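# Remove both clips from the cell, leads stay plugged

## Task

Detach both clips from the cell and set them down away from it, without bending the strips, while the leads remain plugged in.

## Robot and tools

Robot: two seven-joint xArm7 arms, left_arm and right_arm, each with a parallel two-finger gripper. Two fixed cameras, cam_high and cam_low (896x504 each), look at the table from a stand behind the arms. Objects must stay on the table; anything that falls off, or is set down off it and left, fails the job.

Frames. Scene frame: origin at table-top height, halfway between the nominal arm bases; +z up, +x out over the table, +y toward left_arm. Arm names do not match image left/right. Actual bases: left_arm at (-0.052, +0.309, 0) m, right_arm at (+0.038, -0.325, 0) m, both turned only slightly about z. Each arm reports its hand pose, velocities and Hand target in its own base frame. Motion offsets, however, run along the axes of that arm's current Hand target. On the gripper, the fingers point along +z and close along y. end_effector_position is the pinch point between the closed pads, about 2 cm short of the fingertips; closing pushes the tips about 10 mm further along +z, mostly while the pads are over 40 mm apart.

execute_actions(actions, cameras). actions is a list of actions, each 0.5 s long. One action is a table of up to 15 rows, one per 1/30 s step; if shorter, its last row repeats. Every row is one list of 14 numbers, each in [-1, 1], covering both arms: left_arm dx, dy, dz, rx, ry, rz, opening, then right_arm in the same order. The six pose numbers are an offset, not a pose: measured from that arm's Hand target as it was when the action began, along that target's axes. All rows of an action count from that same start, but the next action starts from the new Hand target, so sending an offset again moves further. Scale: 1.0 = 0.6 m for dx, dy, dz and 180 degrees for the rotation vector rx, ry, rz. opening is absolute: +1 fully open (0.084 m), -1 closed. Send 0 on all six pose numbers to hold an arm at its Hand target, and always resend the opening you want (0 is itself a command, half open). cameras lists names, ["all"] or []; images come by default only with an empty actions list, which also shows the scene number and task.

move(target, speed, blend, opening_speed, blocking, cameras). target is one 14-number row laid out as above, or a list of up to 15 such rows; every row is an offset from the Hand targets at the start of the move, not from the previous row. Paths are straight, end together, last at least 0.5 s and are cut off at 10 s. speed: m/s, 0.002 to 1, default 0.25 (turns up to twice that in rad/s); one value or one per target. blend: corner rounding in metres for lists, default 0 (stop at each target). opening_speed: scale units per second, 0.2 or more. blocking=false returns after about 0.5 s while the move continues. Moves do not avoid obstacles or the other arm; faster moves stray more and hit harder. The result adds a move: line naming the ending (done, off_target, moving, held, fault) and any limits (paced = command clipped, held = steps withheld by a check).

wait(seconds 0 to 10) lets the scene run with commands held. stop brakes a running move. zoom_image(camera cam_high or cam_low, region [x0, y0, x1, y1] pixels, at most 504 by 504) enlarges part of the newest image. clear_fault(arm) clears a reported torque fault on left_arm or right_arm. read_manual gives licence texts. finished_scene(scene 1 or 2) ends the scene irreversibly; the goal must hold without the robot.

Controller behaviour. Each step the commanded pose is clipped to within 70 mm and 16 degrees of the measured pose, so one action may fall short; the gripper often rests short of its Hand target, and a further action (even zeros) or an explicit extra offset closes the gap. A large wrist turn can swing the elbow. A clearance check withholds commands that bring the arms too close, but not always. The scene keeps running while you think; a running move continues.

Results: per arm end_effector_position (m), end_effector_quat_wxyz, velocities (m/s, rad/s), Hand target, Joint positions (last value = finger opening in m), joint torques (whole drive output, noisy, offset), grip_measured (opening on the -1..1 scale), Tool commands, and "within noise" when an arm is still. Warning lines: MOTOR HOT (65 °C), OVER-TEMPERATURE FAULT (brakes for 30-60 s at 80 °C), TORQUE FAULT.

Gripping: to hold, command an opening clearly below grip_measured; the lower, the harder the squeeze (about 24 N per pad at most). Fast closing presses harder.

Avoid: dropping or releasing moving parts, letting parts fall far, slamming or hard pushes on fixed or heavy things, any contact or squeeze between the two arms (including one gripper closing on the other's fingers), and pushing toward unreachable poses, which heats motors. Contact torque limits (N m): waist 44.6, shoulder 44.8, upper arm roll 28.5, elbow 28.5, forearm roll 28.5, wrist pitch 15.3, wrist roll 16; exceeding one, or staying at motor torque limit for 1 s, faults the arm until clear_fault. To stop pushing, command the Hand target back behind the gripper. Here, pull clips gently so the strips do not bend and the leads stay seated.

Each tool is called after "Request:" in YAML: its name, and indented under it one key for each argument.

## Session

Request:
execute_actions:
  actions: []

Request:
zoom_image:
  camera: "cam_high"
  region: [400, 180, 520, 264]

Request:
zoom_image:
  camera: "cam_low"
  region: [290, 200, 390, 300]

Scene clock: 0.00 s.
left_arm: end_effector_position=(+0.5057, +0.0836, +0.3027) grip_measured=+1.00 end_effector_quat_wxyz=(-0.357, +0.509, +0.776, +0.104) | right_arm: end_effector_position=(+0.5337, -0.0194, +0.1762) grip_measured=+1.00 end_effector_quat_wxyz=(+0.020, +0.730, -0.673, +0.115)
Joint positions: left_arm=[-0.043 0.586 -0.101 2.041 0.592 2.014 -2.021 0.084] | right_arm=[0.026 0.164 0.002 1.119 -0.258 0.832 1.679 0.084]
Joint velocities: within noise
Joint torques (N m): no reading
Hand target: left_arm +0.5057, +0.0836, +0.3027; -0.357, +0.509, +0.776, +0.104 | right_arm +0.5337, -0.0194, +0.1762; +0.020, +0.730, -0.673, +0.115
Tool commands: left_gripper/opening=+1.0 right_gripper/opening=+1.0

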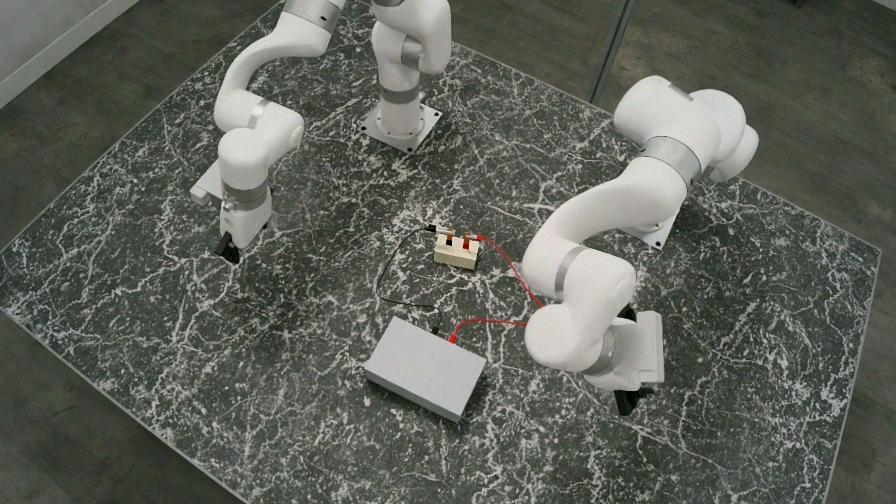

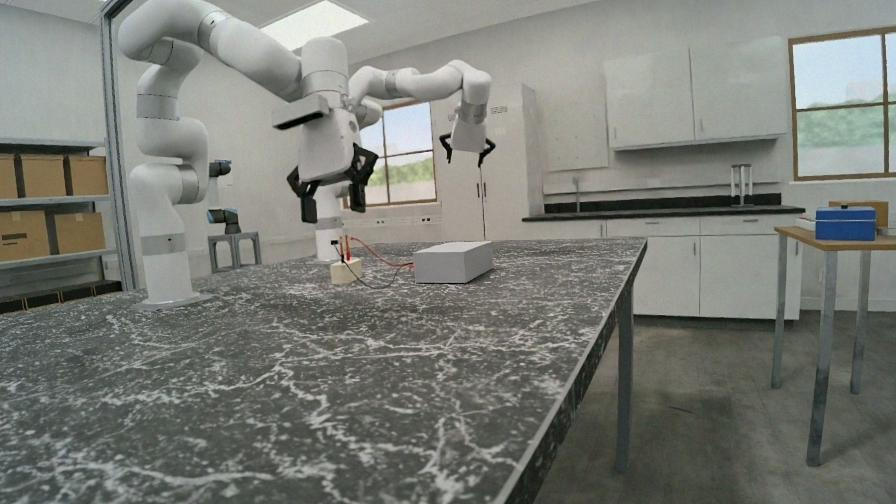

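Scaled by 4.200 from the camera's 896x504 image, which has a finer 1280x720 frame.

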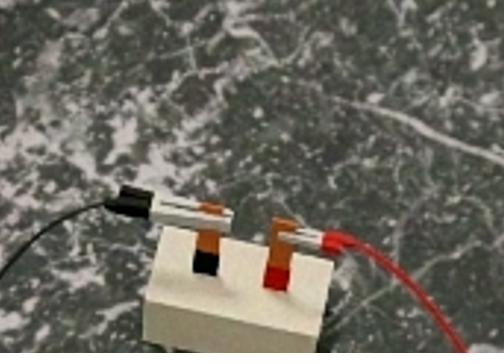

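Scaled by 5.040 from the camera's 896x504 image, which has a finer 1280x720 frame.

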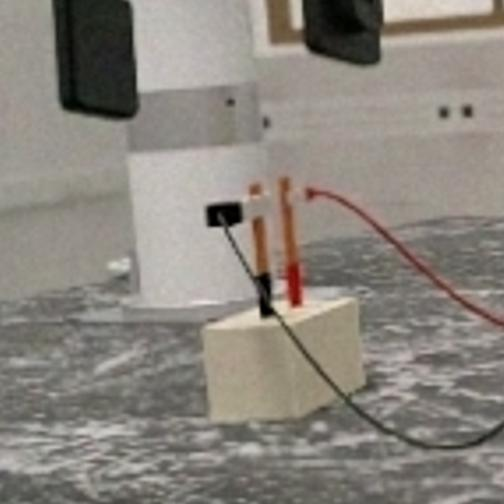

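Request:
move:
  target: [0,0,0,0,0,0,1,-0.477,0.36,-0.123,-0.0337,-0.0666,-0.0661,0.0]
  speed: 0.2
  cameras: ["all"]

Request:
zoom_image:
  camera: "cam_high"
  region: [400, 180, 520, 264]

Request:
zoom_image:
  camera: "cam_low"
  region: [300, 210, 380, 290]

Scene clock: 45.07 s.
left_arm: end_effector_position=(+0.5057, +0.0836, +0.3027) grip_measured=+1.00 end_effector_quat_wxyz=(-0.357, +0.509, +0.776, +0.104) | right_arm: end_effector_position=(+0.2905, +0.2539, +0.1648) grip_measured=-0.01 end_effector_quat_wxyz=(+0.000, +0.802, -0.597, +0.000)
Joint positions: left_arm=[-0.043 0.586 -0.101 2.041 0.592 2.014 -2.021 0.084] | right_arm=[0.377 -0.218 0.332 0.707 0.088 0.915 1.929 0.044]
Joint torques (N m): left_arm=[-0.2 -24.09 -0.3 10.05 0.96 -0.21 0.03] | right_arm=[5.62 -6.82 0.64 23.11 3.13 -2.54 2.05]
Hand target: left_arm +0.5057, +0.0836, +0.3027; -0.357, +0.509, +0.776, +0.104 | right_arm +0.2906, +0.2540, +0.1648; +0.000, +0.802, -0.597, +0.000
Off the commanded pose: left_arm 0.000 m, 0 deg | right_arm 0.000 m, 0 deg.
move: done

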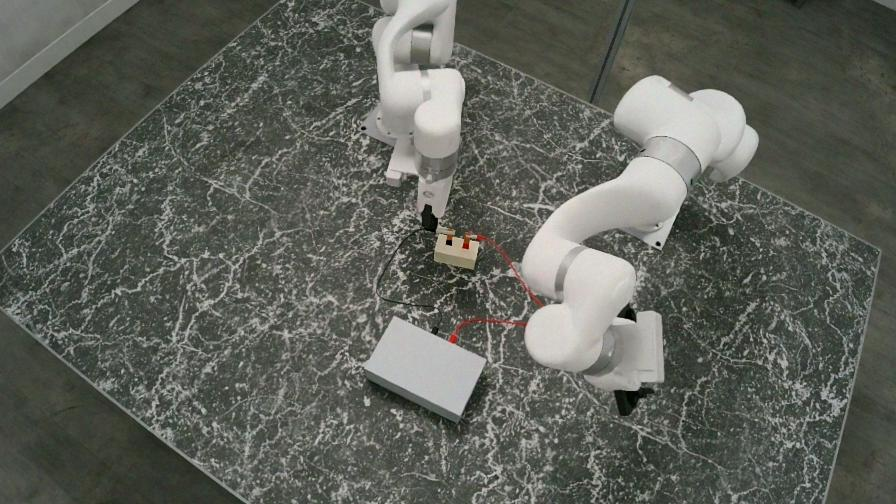

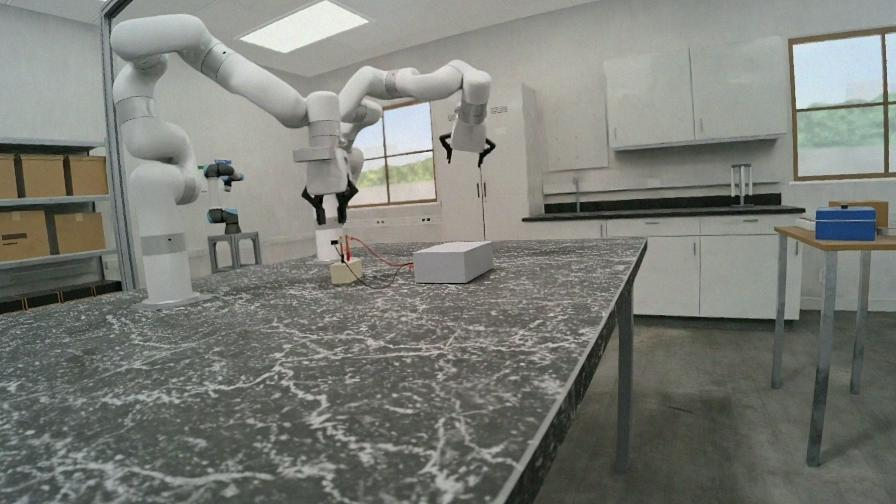

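Scaled by 4.200 from the camera's 896x504 image, which has a finer 1280x720 frame.

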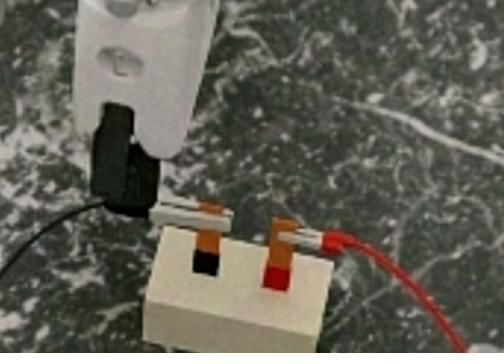

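Scaled by 6.300 from the camera's 896x504 image, which has a finer 1280x720 frame.

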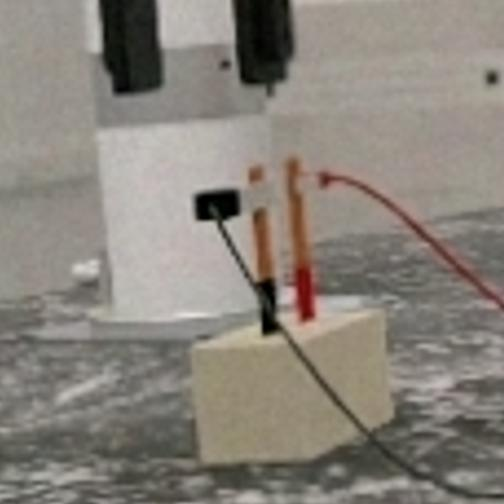

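Request:
move:
  target:
    - [0,0,0,0,0,0,1,0,-0.003,0,0,0,0,0]
    - [0,0,0,0,0,0,1,0,-0.003,0.083,0,0,0,0]
    - [0,0,0,0,0,0,1,0,-0.003,0.083,0,0,0,-0.5]
  speed: 0.1
  opening_speed: 0.8
  cameras: ["all"]

Request:
zoom_image:
  camera: "cam_high"
  region: [400, 180, 520, 264]

Request:
zoom_image:
  camera: "cam_low"
  region: [300, 210, 380, 290]

Scene clock: 65.77 s.
left_arm: end_effector_position=(+0.5057, +0.0836, +0.3027) grip_measured=+1.00 end_effector_quat_wxyz=(-0.357, +0.509, +0.776, +0.104) | right_arm: end_effector_position=(+0.2924, +0.2545, +0.1150) grip_measured=-0.52 end_effector_quat_wxyz=(+0.000, +0.802, -0.597, +0.000)
Joint positions: left_arm=[-0.043 0.586 -0.101 2.041 0.592 2.014 -2.021 0.084] | right_arm=[0.371 -0.113 0.346 0.645 0.055 0.751 1.955 0.021]
Joint torques (N m): left_arm=[-0.27 -24.08 -0.17 9.96 0.93 -0.2 -0.04] | right_arm=[-5.22 -7.64 1.34 16.3 -3.19 -4.26 1.91]
Hand target: left_arm +0.5057, +0.0836, +0.3027; -0.357, +0.509, +0.776, +0.104 | right_arm +0.2924, +0.2545, +0.1150; +0.000, +0.802, -0.597, +0.000
Off the commanded pose: left_arm 0.000 m, 0 deg | right_arm 0.000 m, 0 deg.
move: done

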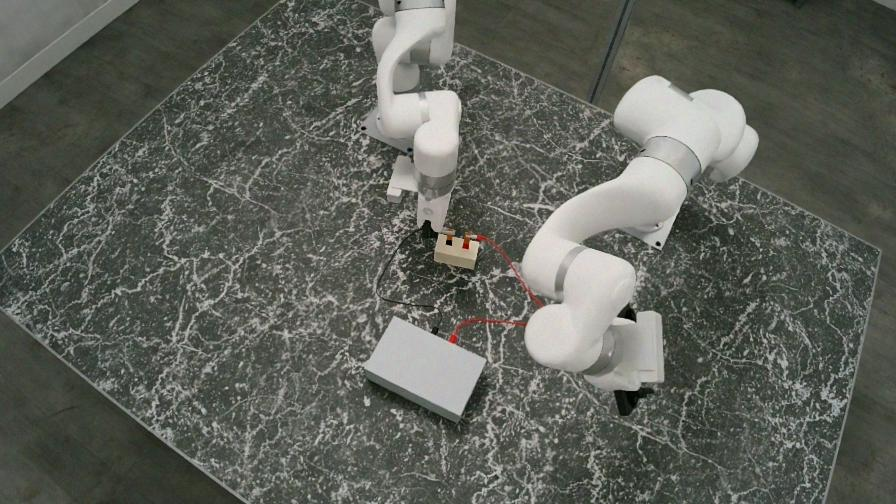

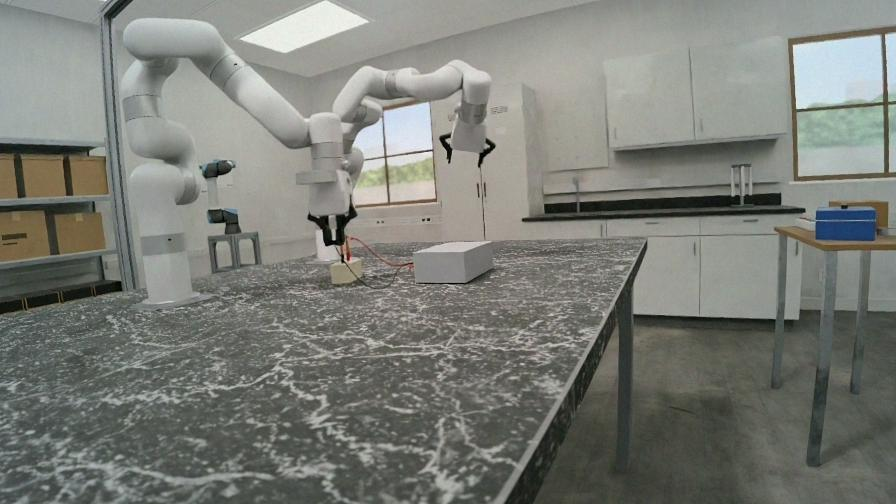

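Scaled by 4.200 from the camera's 896x504 image, which has a finer 1280x720 frame.

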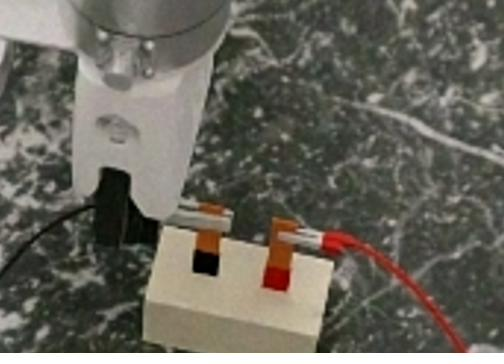

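Scaled by 6.300 from the camera's 896x504 image, which has a finer 1280x720 frame.

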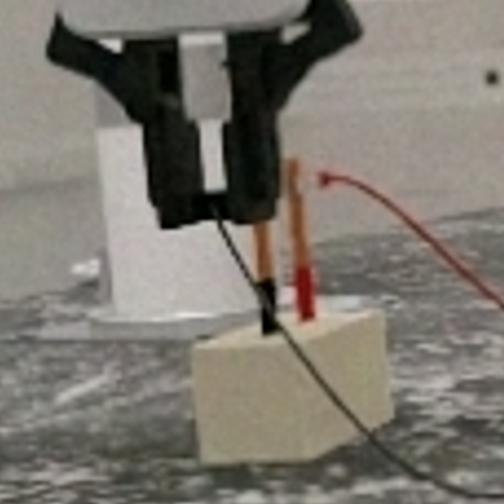

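Request:
move:
  target:
    - [0,0,0,0,0,0,1,0,-0.001,0.003,0,0,0,-0.6]
    - [0,0,0,0,0,0,1,0,-0.001,0.003,0,0,0,-1]
    - [0,0,0,0,0,0,1,0.1,0,0.003,0,0,0,-1]
  speed: 0.08
  opening_speed: 0.5
  cameras: ["all"]

Request:
zoom_image:
  camera: "cam_high"
  region: [360, 180, 520, 292]

Scene clock: 76.07 s.
left_arm: end_effector_position=(+0.5057, +0.0836, +0.3027) grip_measured=+1.00 end_effector_quat_wxyz=(-0.357, +0.509, +0.776, +0.104) | right_arm: end_effector_position=(+0.3095, +0.1970, +0.1132) grip_measured=-0.76 end_effector_quat_wxyz=(+0.000, +0.802, -0.597, +0.000)
Joint positions: left_arm=[-0.043 0.586 -0.101 2.041 0.592 2.014 -2.021 0.084] | right_arm=[0.311 -0.176 0.258 0.573 0.065 0.743 1.798 0.011]
Joint torques (N m): left_arm=[-0.1 -24.11 -0.27 9.91 1.03 -0.15 -0.02] | right_arm=[-5 -12.46 -3.13 16.23 3 -5.01 -2.08]
Hand target: left_arm +0.5057, +0.0836, +0.3027; -0.357, +0.509, +0.776, +0.104 | right_arm +0.3095, +0.1970, +0.1132; +0.000, +0.802, -0.597, +0.000
Off the commanded pose: left_arm 0.000 m, 0 deg | right_arm 0.000 m, 0 deg.
move: done

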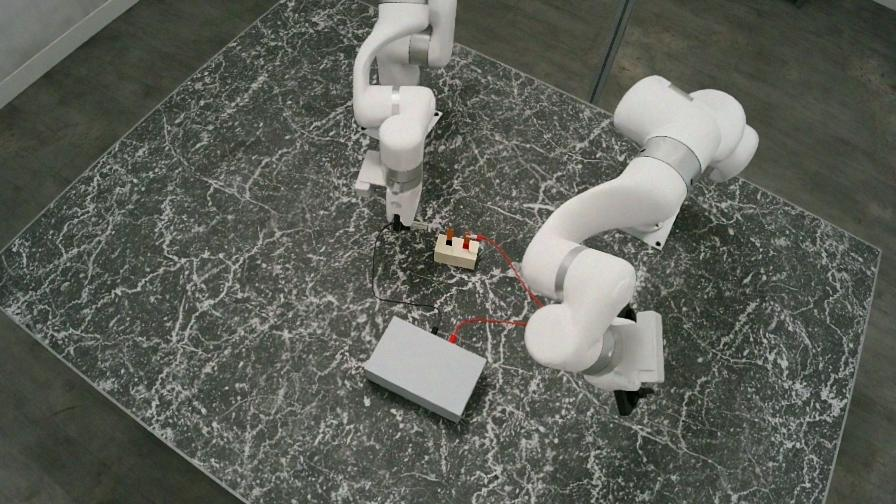

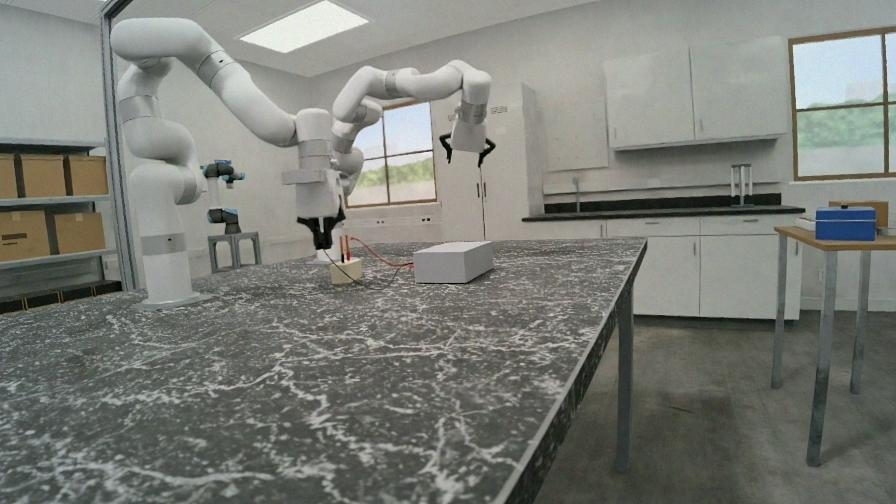

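Scaled by 3.150 from the camera's 896x504 image, which has a finer 1280x720 frame.

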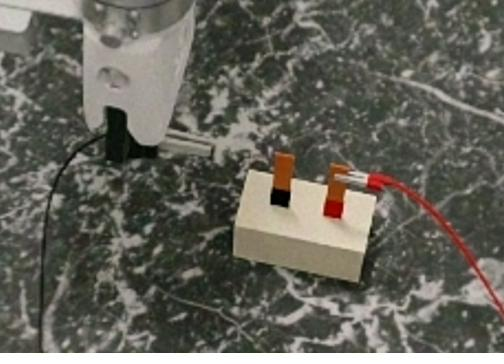

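Request:
move:
  target:
    - [0,0,0,0,0,0,1,0.02,0,0.1,0,0,0,-1]
    - [0,0,0,0,0,0,1,0.02,0,0.144,0,0,0,-1]
    - [0,0,0,0,0,0,1,0.02,0,0.144,0,0,0,-0.3]
    - [0,0,0,0,0,0,1,0.02,0,-0.08,0,0,0,-0.3]
    - [0,0,0,0,0,0,1,0.25,0,-0.1,0,0,0,-0.3]
  speed: [0.12,0.05,0.1,0.15,0.25]
  opening_speed: 0.8

Request:
move:
  target: [-0.506,-0.464,-0.0265,-0.0805,-0.2294,0.0247,0,0,0,0,0,0,0,-0.3]
  cameras: ["all"]

Request:
zoom_image:
  camera: "cam_high"
  region: [420, 180, 540, 264]

Request:
zoom_image:
  camera: "cam_low"
  region: [310, 210, 390, 290]

Scene clock: 107.00 s.
left_arm: end_effector_position=(+0.5057, +0.0836, +0.3027) grip_measured=+1.00 end_effector_quat_wxyz=(-0.357, +0.509, +0.776, +0.104) | right_arm: end_effector_position=(+0.3524, +0.0533, +0.1733) grip_measured=-0.32 end_effector_quat_wxyz=(+0.000, +0.802, -0.597, +0.000)
Joint positions: left_arm=[-0.043 0.586 -0.101 2.041 0.592 2.014 -2.021 0.084] | right_arm=[0.141 -0.323 0.009 0.625 0.003 0.947 1.428 0.03]
Joint torques (N m): left_arm=[-0.27 -24.08 -0.16 9.7 0.97 -0.22 -0.01] | right_arm=[-5.21 -5.83 -2.14 23.36 -1.97 0.32 -2.09]
Hand target: left_arm +0.5057, +0.0836, +0.3027; -0.357, +0.509, +0.776, +0.104 | right_arm +0.3524, +0.0533, +0.1733; +0.000, +0.802, -0.597, +0.000
Off the commanded pose: left_arm 0.000 m, 0 deg | right_arm 0.000 m, 0 deg.
move: done

Scene clock: 109.17 s.
left_arm: end_effector_position=(+0.3408, -0.2700, +0.1698) grip_measured=-0.01 end_effector_quat_wxyz=(+0.001, +0.582, +0.813, +0.000) | right_arm: end_effector_position=(+0.3524, +0.0533, +0.1733) grip_measured=-0.32 end_effector_quat_wxyz=(+0.000, +0.802, -0.597, +0.000)
Joint positions: left_arm=[-0.234 -0.058 -0.431 0.882 -0.03 0.933 -2.546 0.044] | right_arm=[0.141 -0.323 0.009 0.625 0.003 0.947 1.428 0.03]
Joint torques (N m): left_arm=[-4.6 -9.62 -1.75 8.32 2.16 -2.22 -2.12] | right_arm=[-4.23 -5.92 -0.9 23.16 2.75 -0.22 -0.41]
Hand target: left_arm +0.3408, -0.2700, +0.1697; +0.001, +0.582, +0.813, +0.000 | right_arm +0.3524, +0.0533, +0.1733; +0.000, +0.802, -0.597, +0.000
Off the commanded pose: left_arm 0.000 m, 0 deg | right_arm 0.000 m, 0 deg.
move: done

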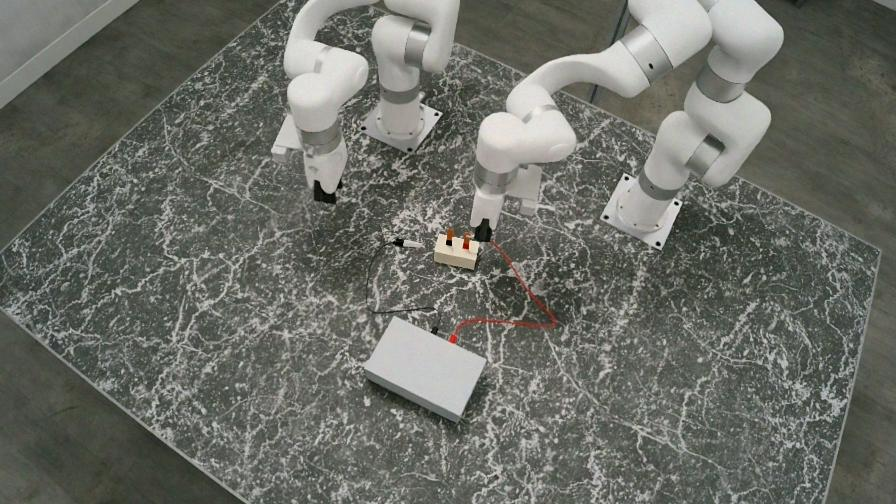

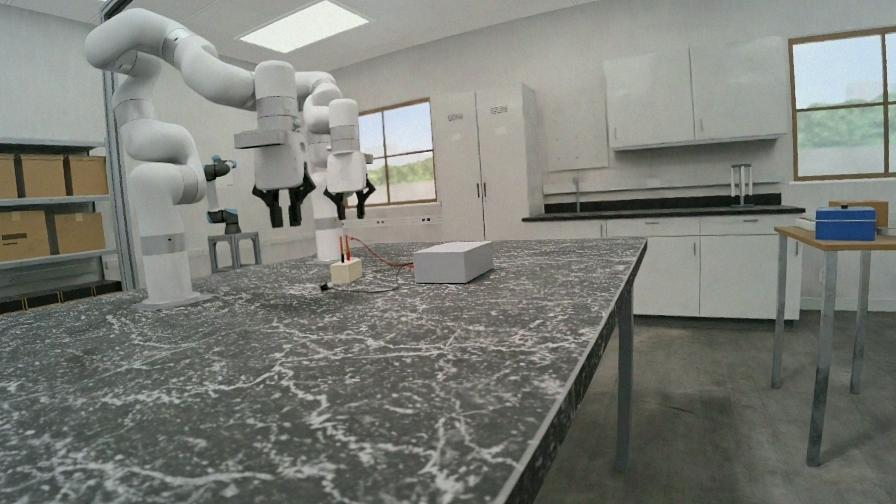

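Scaled by 4.200 from the camera's 896x504 image, which has a finer 1280x720 frame.

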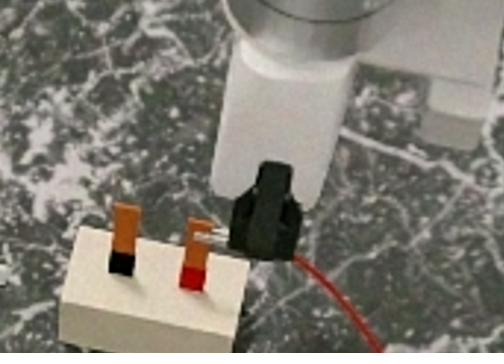

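Scaled by 6.300 from the camera's 896x504 image, which has a finer 1280x720 frame.

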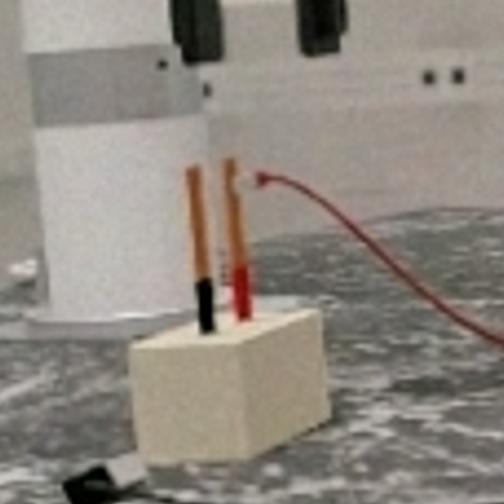

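Request:
move:
  target:
    - [-0.004,0,0.04,0,0,0,0,0,0,0,0,0,0,-0.3]
    - [-0.004,0,0.1,0,0,0,0,0,0,0,0,0,0,-0.3]
    - [-0.004,0,0.1,0,0,0,-0.6,0,0,0,0,0,0,-0.3]
  speed: 0.1
  opening_speed: 0.8
  cameras: ["all"]

Request:
zoom_image:
  camera: "cam_high"
  region: [420, 180, 540, 264]

Request:
zoom_image:
  camera: "cam_low"
  region: [310, 210, 390, 290]

Scene clock: 131.27 s.
left_arm: end_effector_position=(+0.3417, -0.2723, +0.1097) grip_measured=-0.62 end_effector_quat_wxyz=(+0.001, +0.582, +0.813, +0.000) | right_arm: end_effector_position=(+0.3524, +0.0533, +0.1733) grip_measured=-0.32 end_effector_quat_wxyz=(+0.000, +0.802, -0.597, +0.000)
Joint positions: left_arm=[-0.238 0.062 -0.436 0.814 0.039 0.757 -2.6 0.017] | right_arm=[0.141 -0.323 0.009 0.625 0.003 0.947 1.428 0.03]
Joint torques (N m): left_arm=[-4.04 -11.06 1.73 7.71 2.21 -1.99 -1.97] | right_arm=[-4.51 -5.96 1.76 23.31 2.65 -1.49 0.94]
Hand target: left_arm +0.3417, -0.2723, +0.1097; +0.001, +0.582, +0.813, +0.000 | right_arm +0.3524, +0.0533, +0.1733; +0.000, +0.802, -0.597, +0.000
Off the commanded pose: left_arm 0.000 m, 0 deg | right_arm 0.000 m, 0 deg.
move: done

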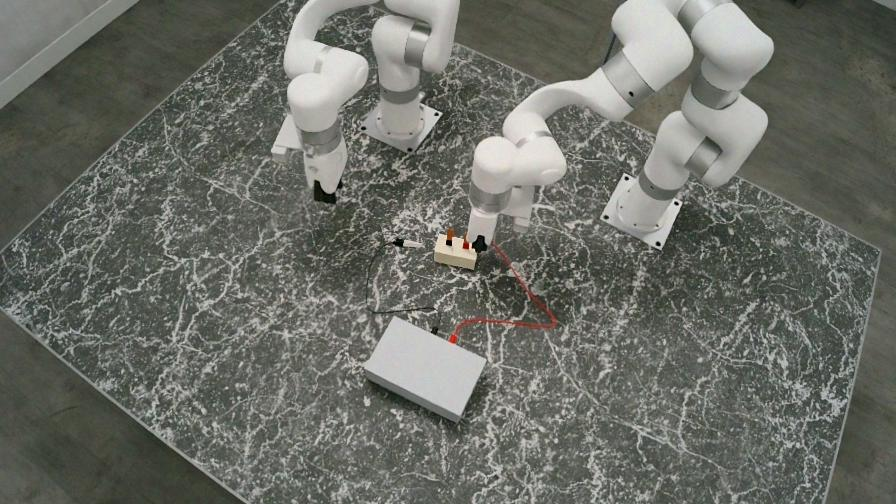

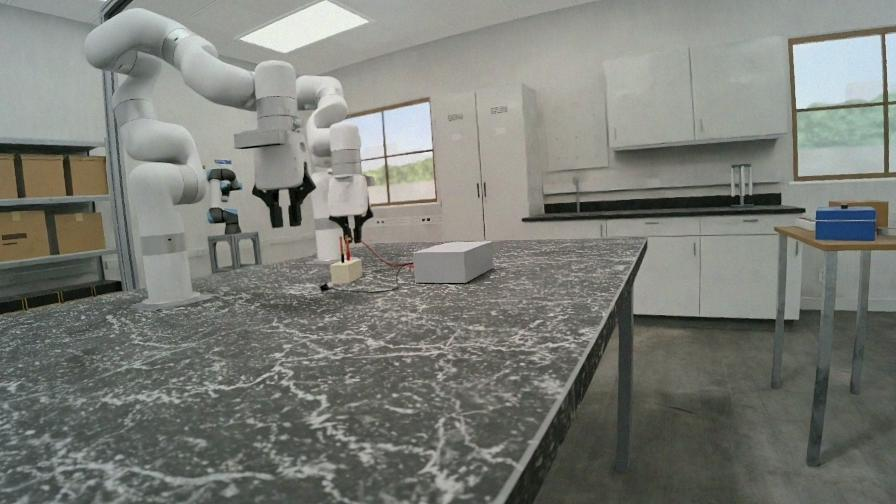

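Scaled by 4.200 from the camera's 896x504 image, which has a finer 1280x720 frame.

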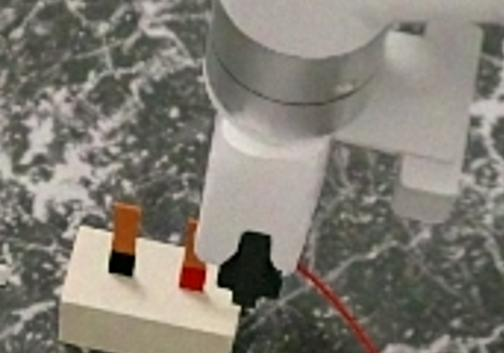

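Scaled by 6.300 from the camera's 896x504 image, which has a finer 1280x720 frame.

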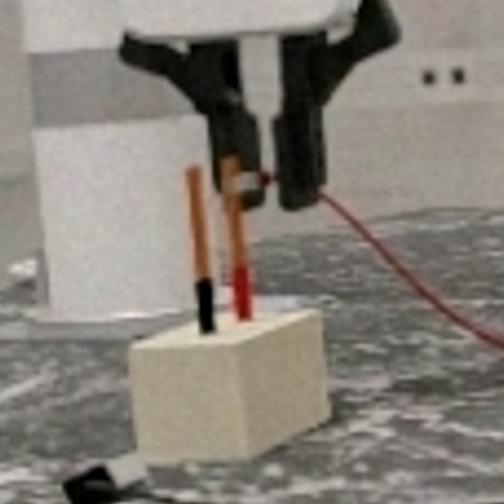

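Request:
move:
  target:
    - [0,-0.003,0,0,0,0,-0.6,0,0,0,0,0,0,-0.3]
    - [0,-0.003,0,0,0,0,-1,0,0,0,0,0,0,-0.3]
    - [0.1,-0.003,0,0,0,0,-1,0,0,0,0,0,0,-0.3]
  speed: 0.08
  opening_speed: 0.5
  cameras: ["all"]

Request:
zoom_image:
  camera: "cam_high"
  region: [420, 180, 560, 278]

Scene clock: 141.63 s.
left_arm: end_effector_position=(+0.3206, -0.2161, +0.1097) grip_measured=-0.86 end_effector_quat_wxyz=(+0.001, +0.582, +0.813, +0.000) | right_arm: end_effector_position=(+0.3524, +0.0533, +0.1733) grip_measured=-0.32 end_effector_quat_wxyz=(+0.000, +0.802, -0.597, +0.000)
Joint positions: left_arm=[-0.201 -0.106 -0.393 0.635 -0.06 0.733 -2.446 0.006] | right_arm=[0.141 -0.323 0.009 0.625 0.003 0.947 1.428 0.03]
Joint torques (N m): left_arm=[4.17 -14.41 2.7 7.33 -2.09 -2.26 2.04] | right_arm=[-4.57 -5.92 1.79 23.19 2.46 -2.77 0.87]
Hand target: left_arm +0.3206, -0.2161, +0.1097; +0.001, +0.582, +0.813, +0.000 | right_arm +0.3524, +0.0533, +0.1733; +0.000, +0.802, -0.597, +0.000
Off the commanded pose: left_arm 0.000 m, 0 deg | right_arm 0.000 m, 0 deg.
move: done

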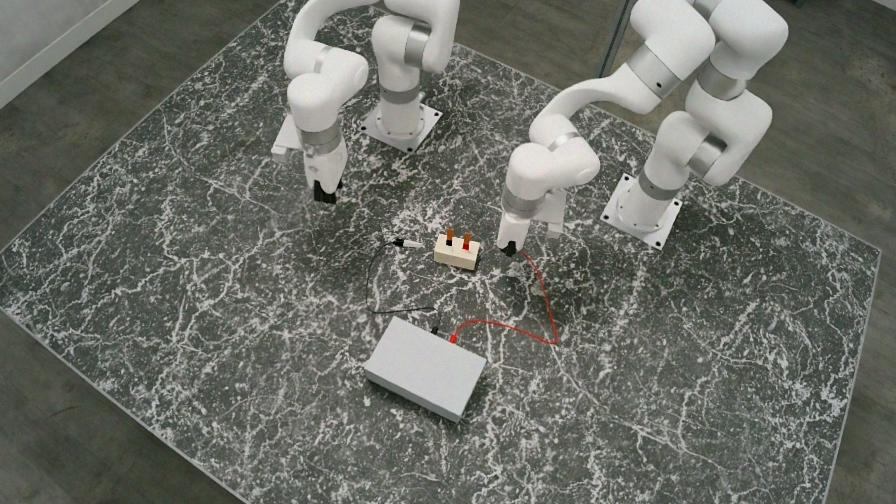

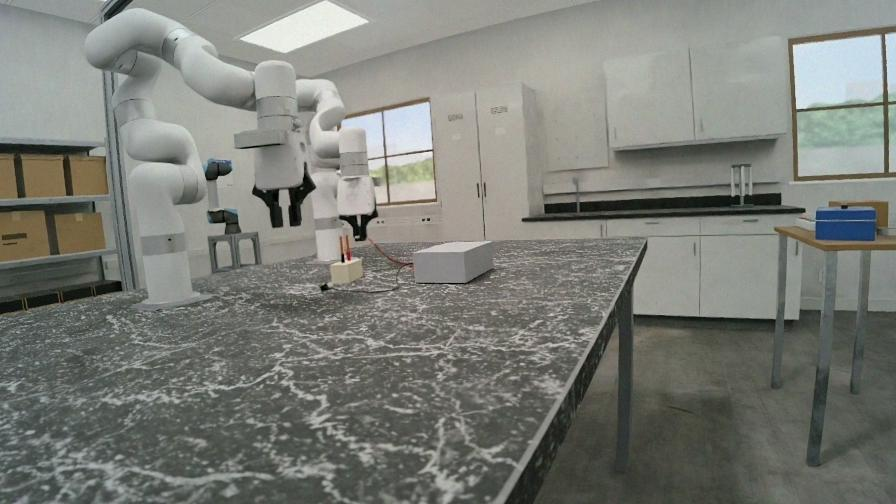

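Scaled by 3.600 from the camera's 896x504 image, which has a finer 1280x720 frame.

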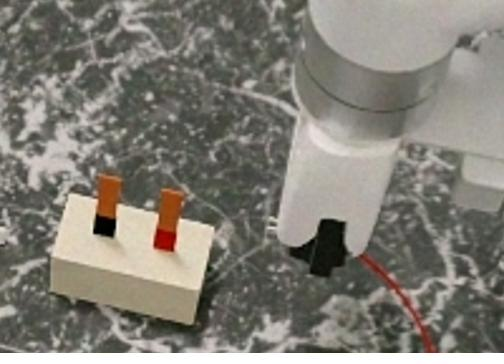

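Request:
move:
  target:
    - [0.02,0,0.1,0,0,0,-1,0,0,0,0,0,0,-0.3]
    - [0.02,0,0.138,0,0,0,-1,0,0,0,0,0,0,-0.3]
    - [0.02,0,0.138,0,0,0,-0.3,0,0,0,0,0,0,-0.3]
    - [0.02,0,-0.08,0,0,0,-0.3,0,0,0,0,0,0,-0.3]
  speed: [0.12,0.04,0.1,0.12]
  opening_speed: 0.6
  cameras: ["all"]

Request:
zoom_image:
  camera: "cam_high"
  region: [380, 190, 580, 350]

Scene clock: 156.60 s.
left_arm: end_effector_position=(+0.3167, -0.2047, +0.1576) grip_measured=-0.32 end_effector_quat_wxyz=(+0.001, +0.582, +0.813, +0.000) | right_arm: end_effector_position=(+0.3524, +0.0533, +0.1733) grip_measured=-0.32 end_effector_quat_wxyz=(+0.000, +0.802, -0.597, +0.000)
Joint positions: left_arm=[-0.196 -0.241 -0.369 0.667 -0.111 0.894 -2.384 0.03] | right_arm=[0.141 -0.323 0.009 0.625 0.003 0.947 1.428 0.03]
Joint torques (N m): left_arm=[-4.71 -12.57 3.36 12.29 -2.22 -0.15 2.06] | right_arm=[-4.89 -6.09 1.76 23.21 2.33 -4.38 0.9]
Hand target: left_arm +0.3167, -0.2047, +0.1577; +0.001, +0.582, +0.813, +0.000 | right_arm +0.3524, +0.0533, +0.1733; +0.000, +0.802, -0.597, +0.000
Off the commanded pose: left_arm 0.000 m, 0 deg | right_arm 0.000 m, 0 deg.
move: done

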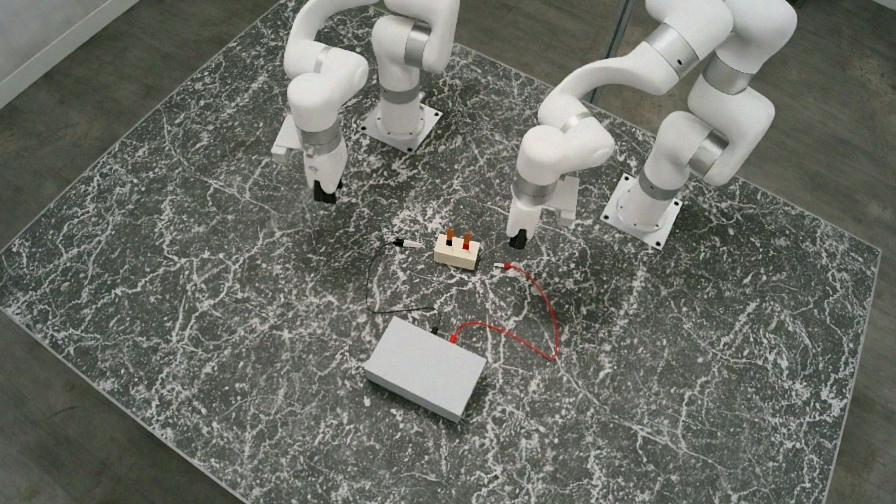

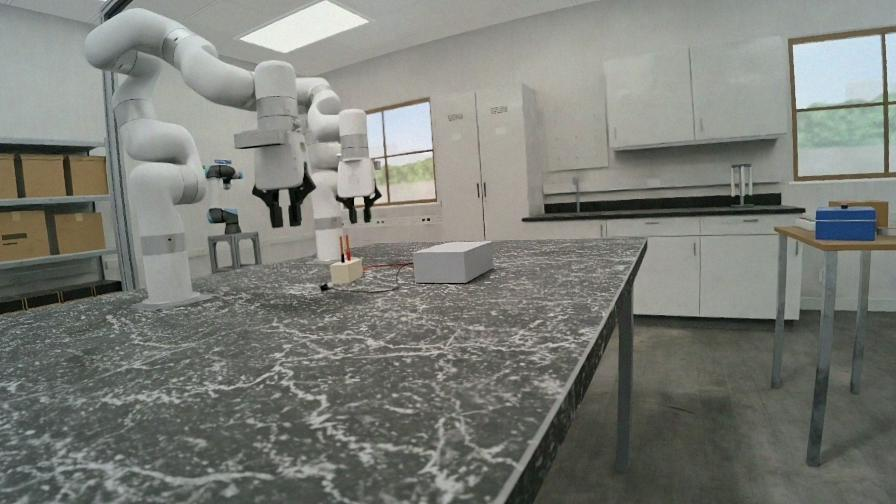

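Scaled by 2.520 from the camera's 896x504 image, which has a finer 1280x720 frame.

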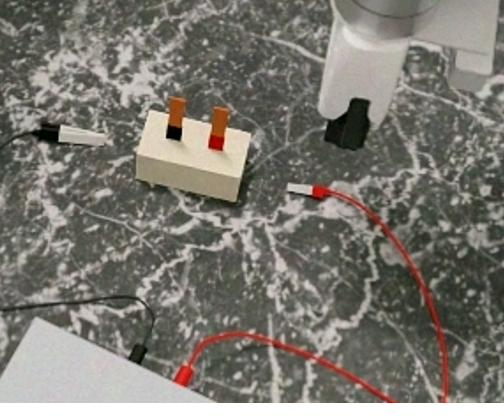

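Request:
finished_scene:
  scene: 2

The scene is finished: the task was done.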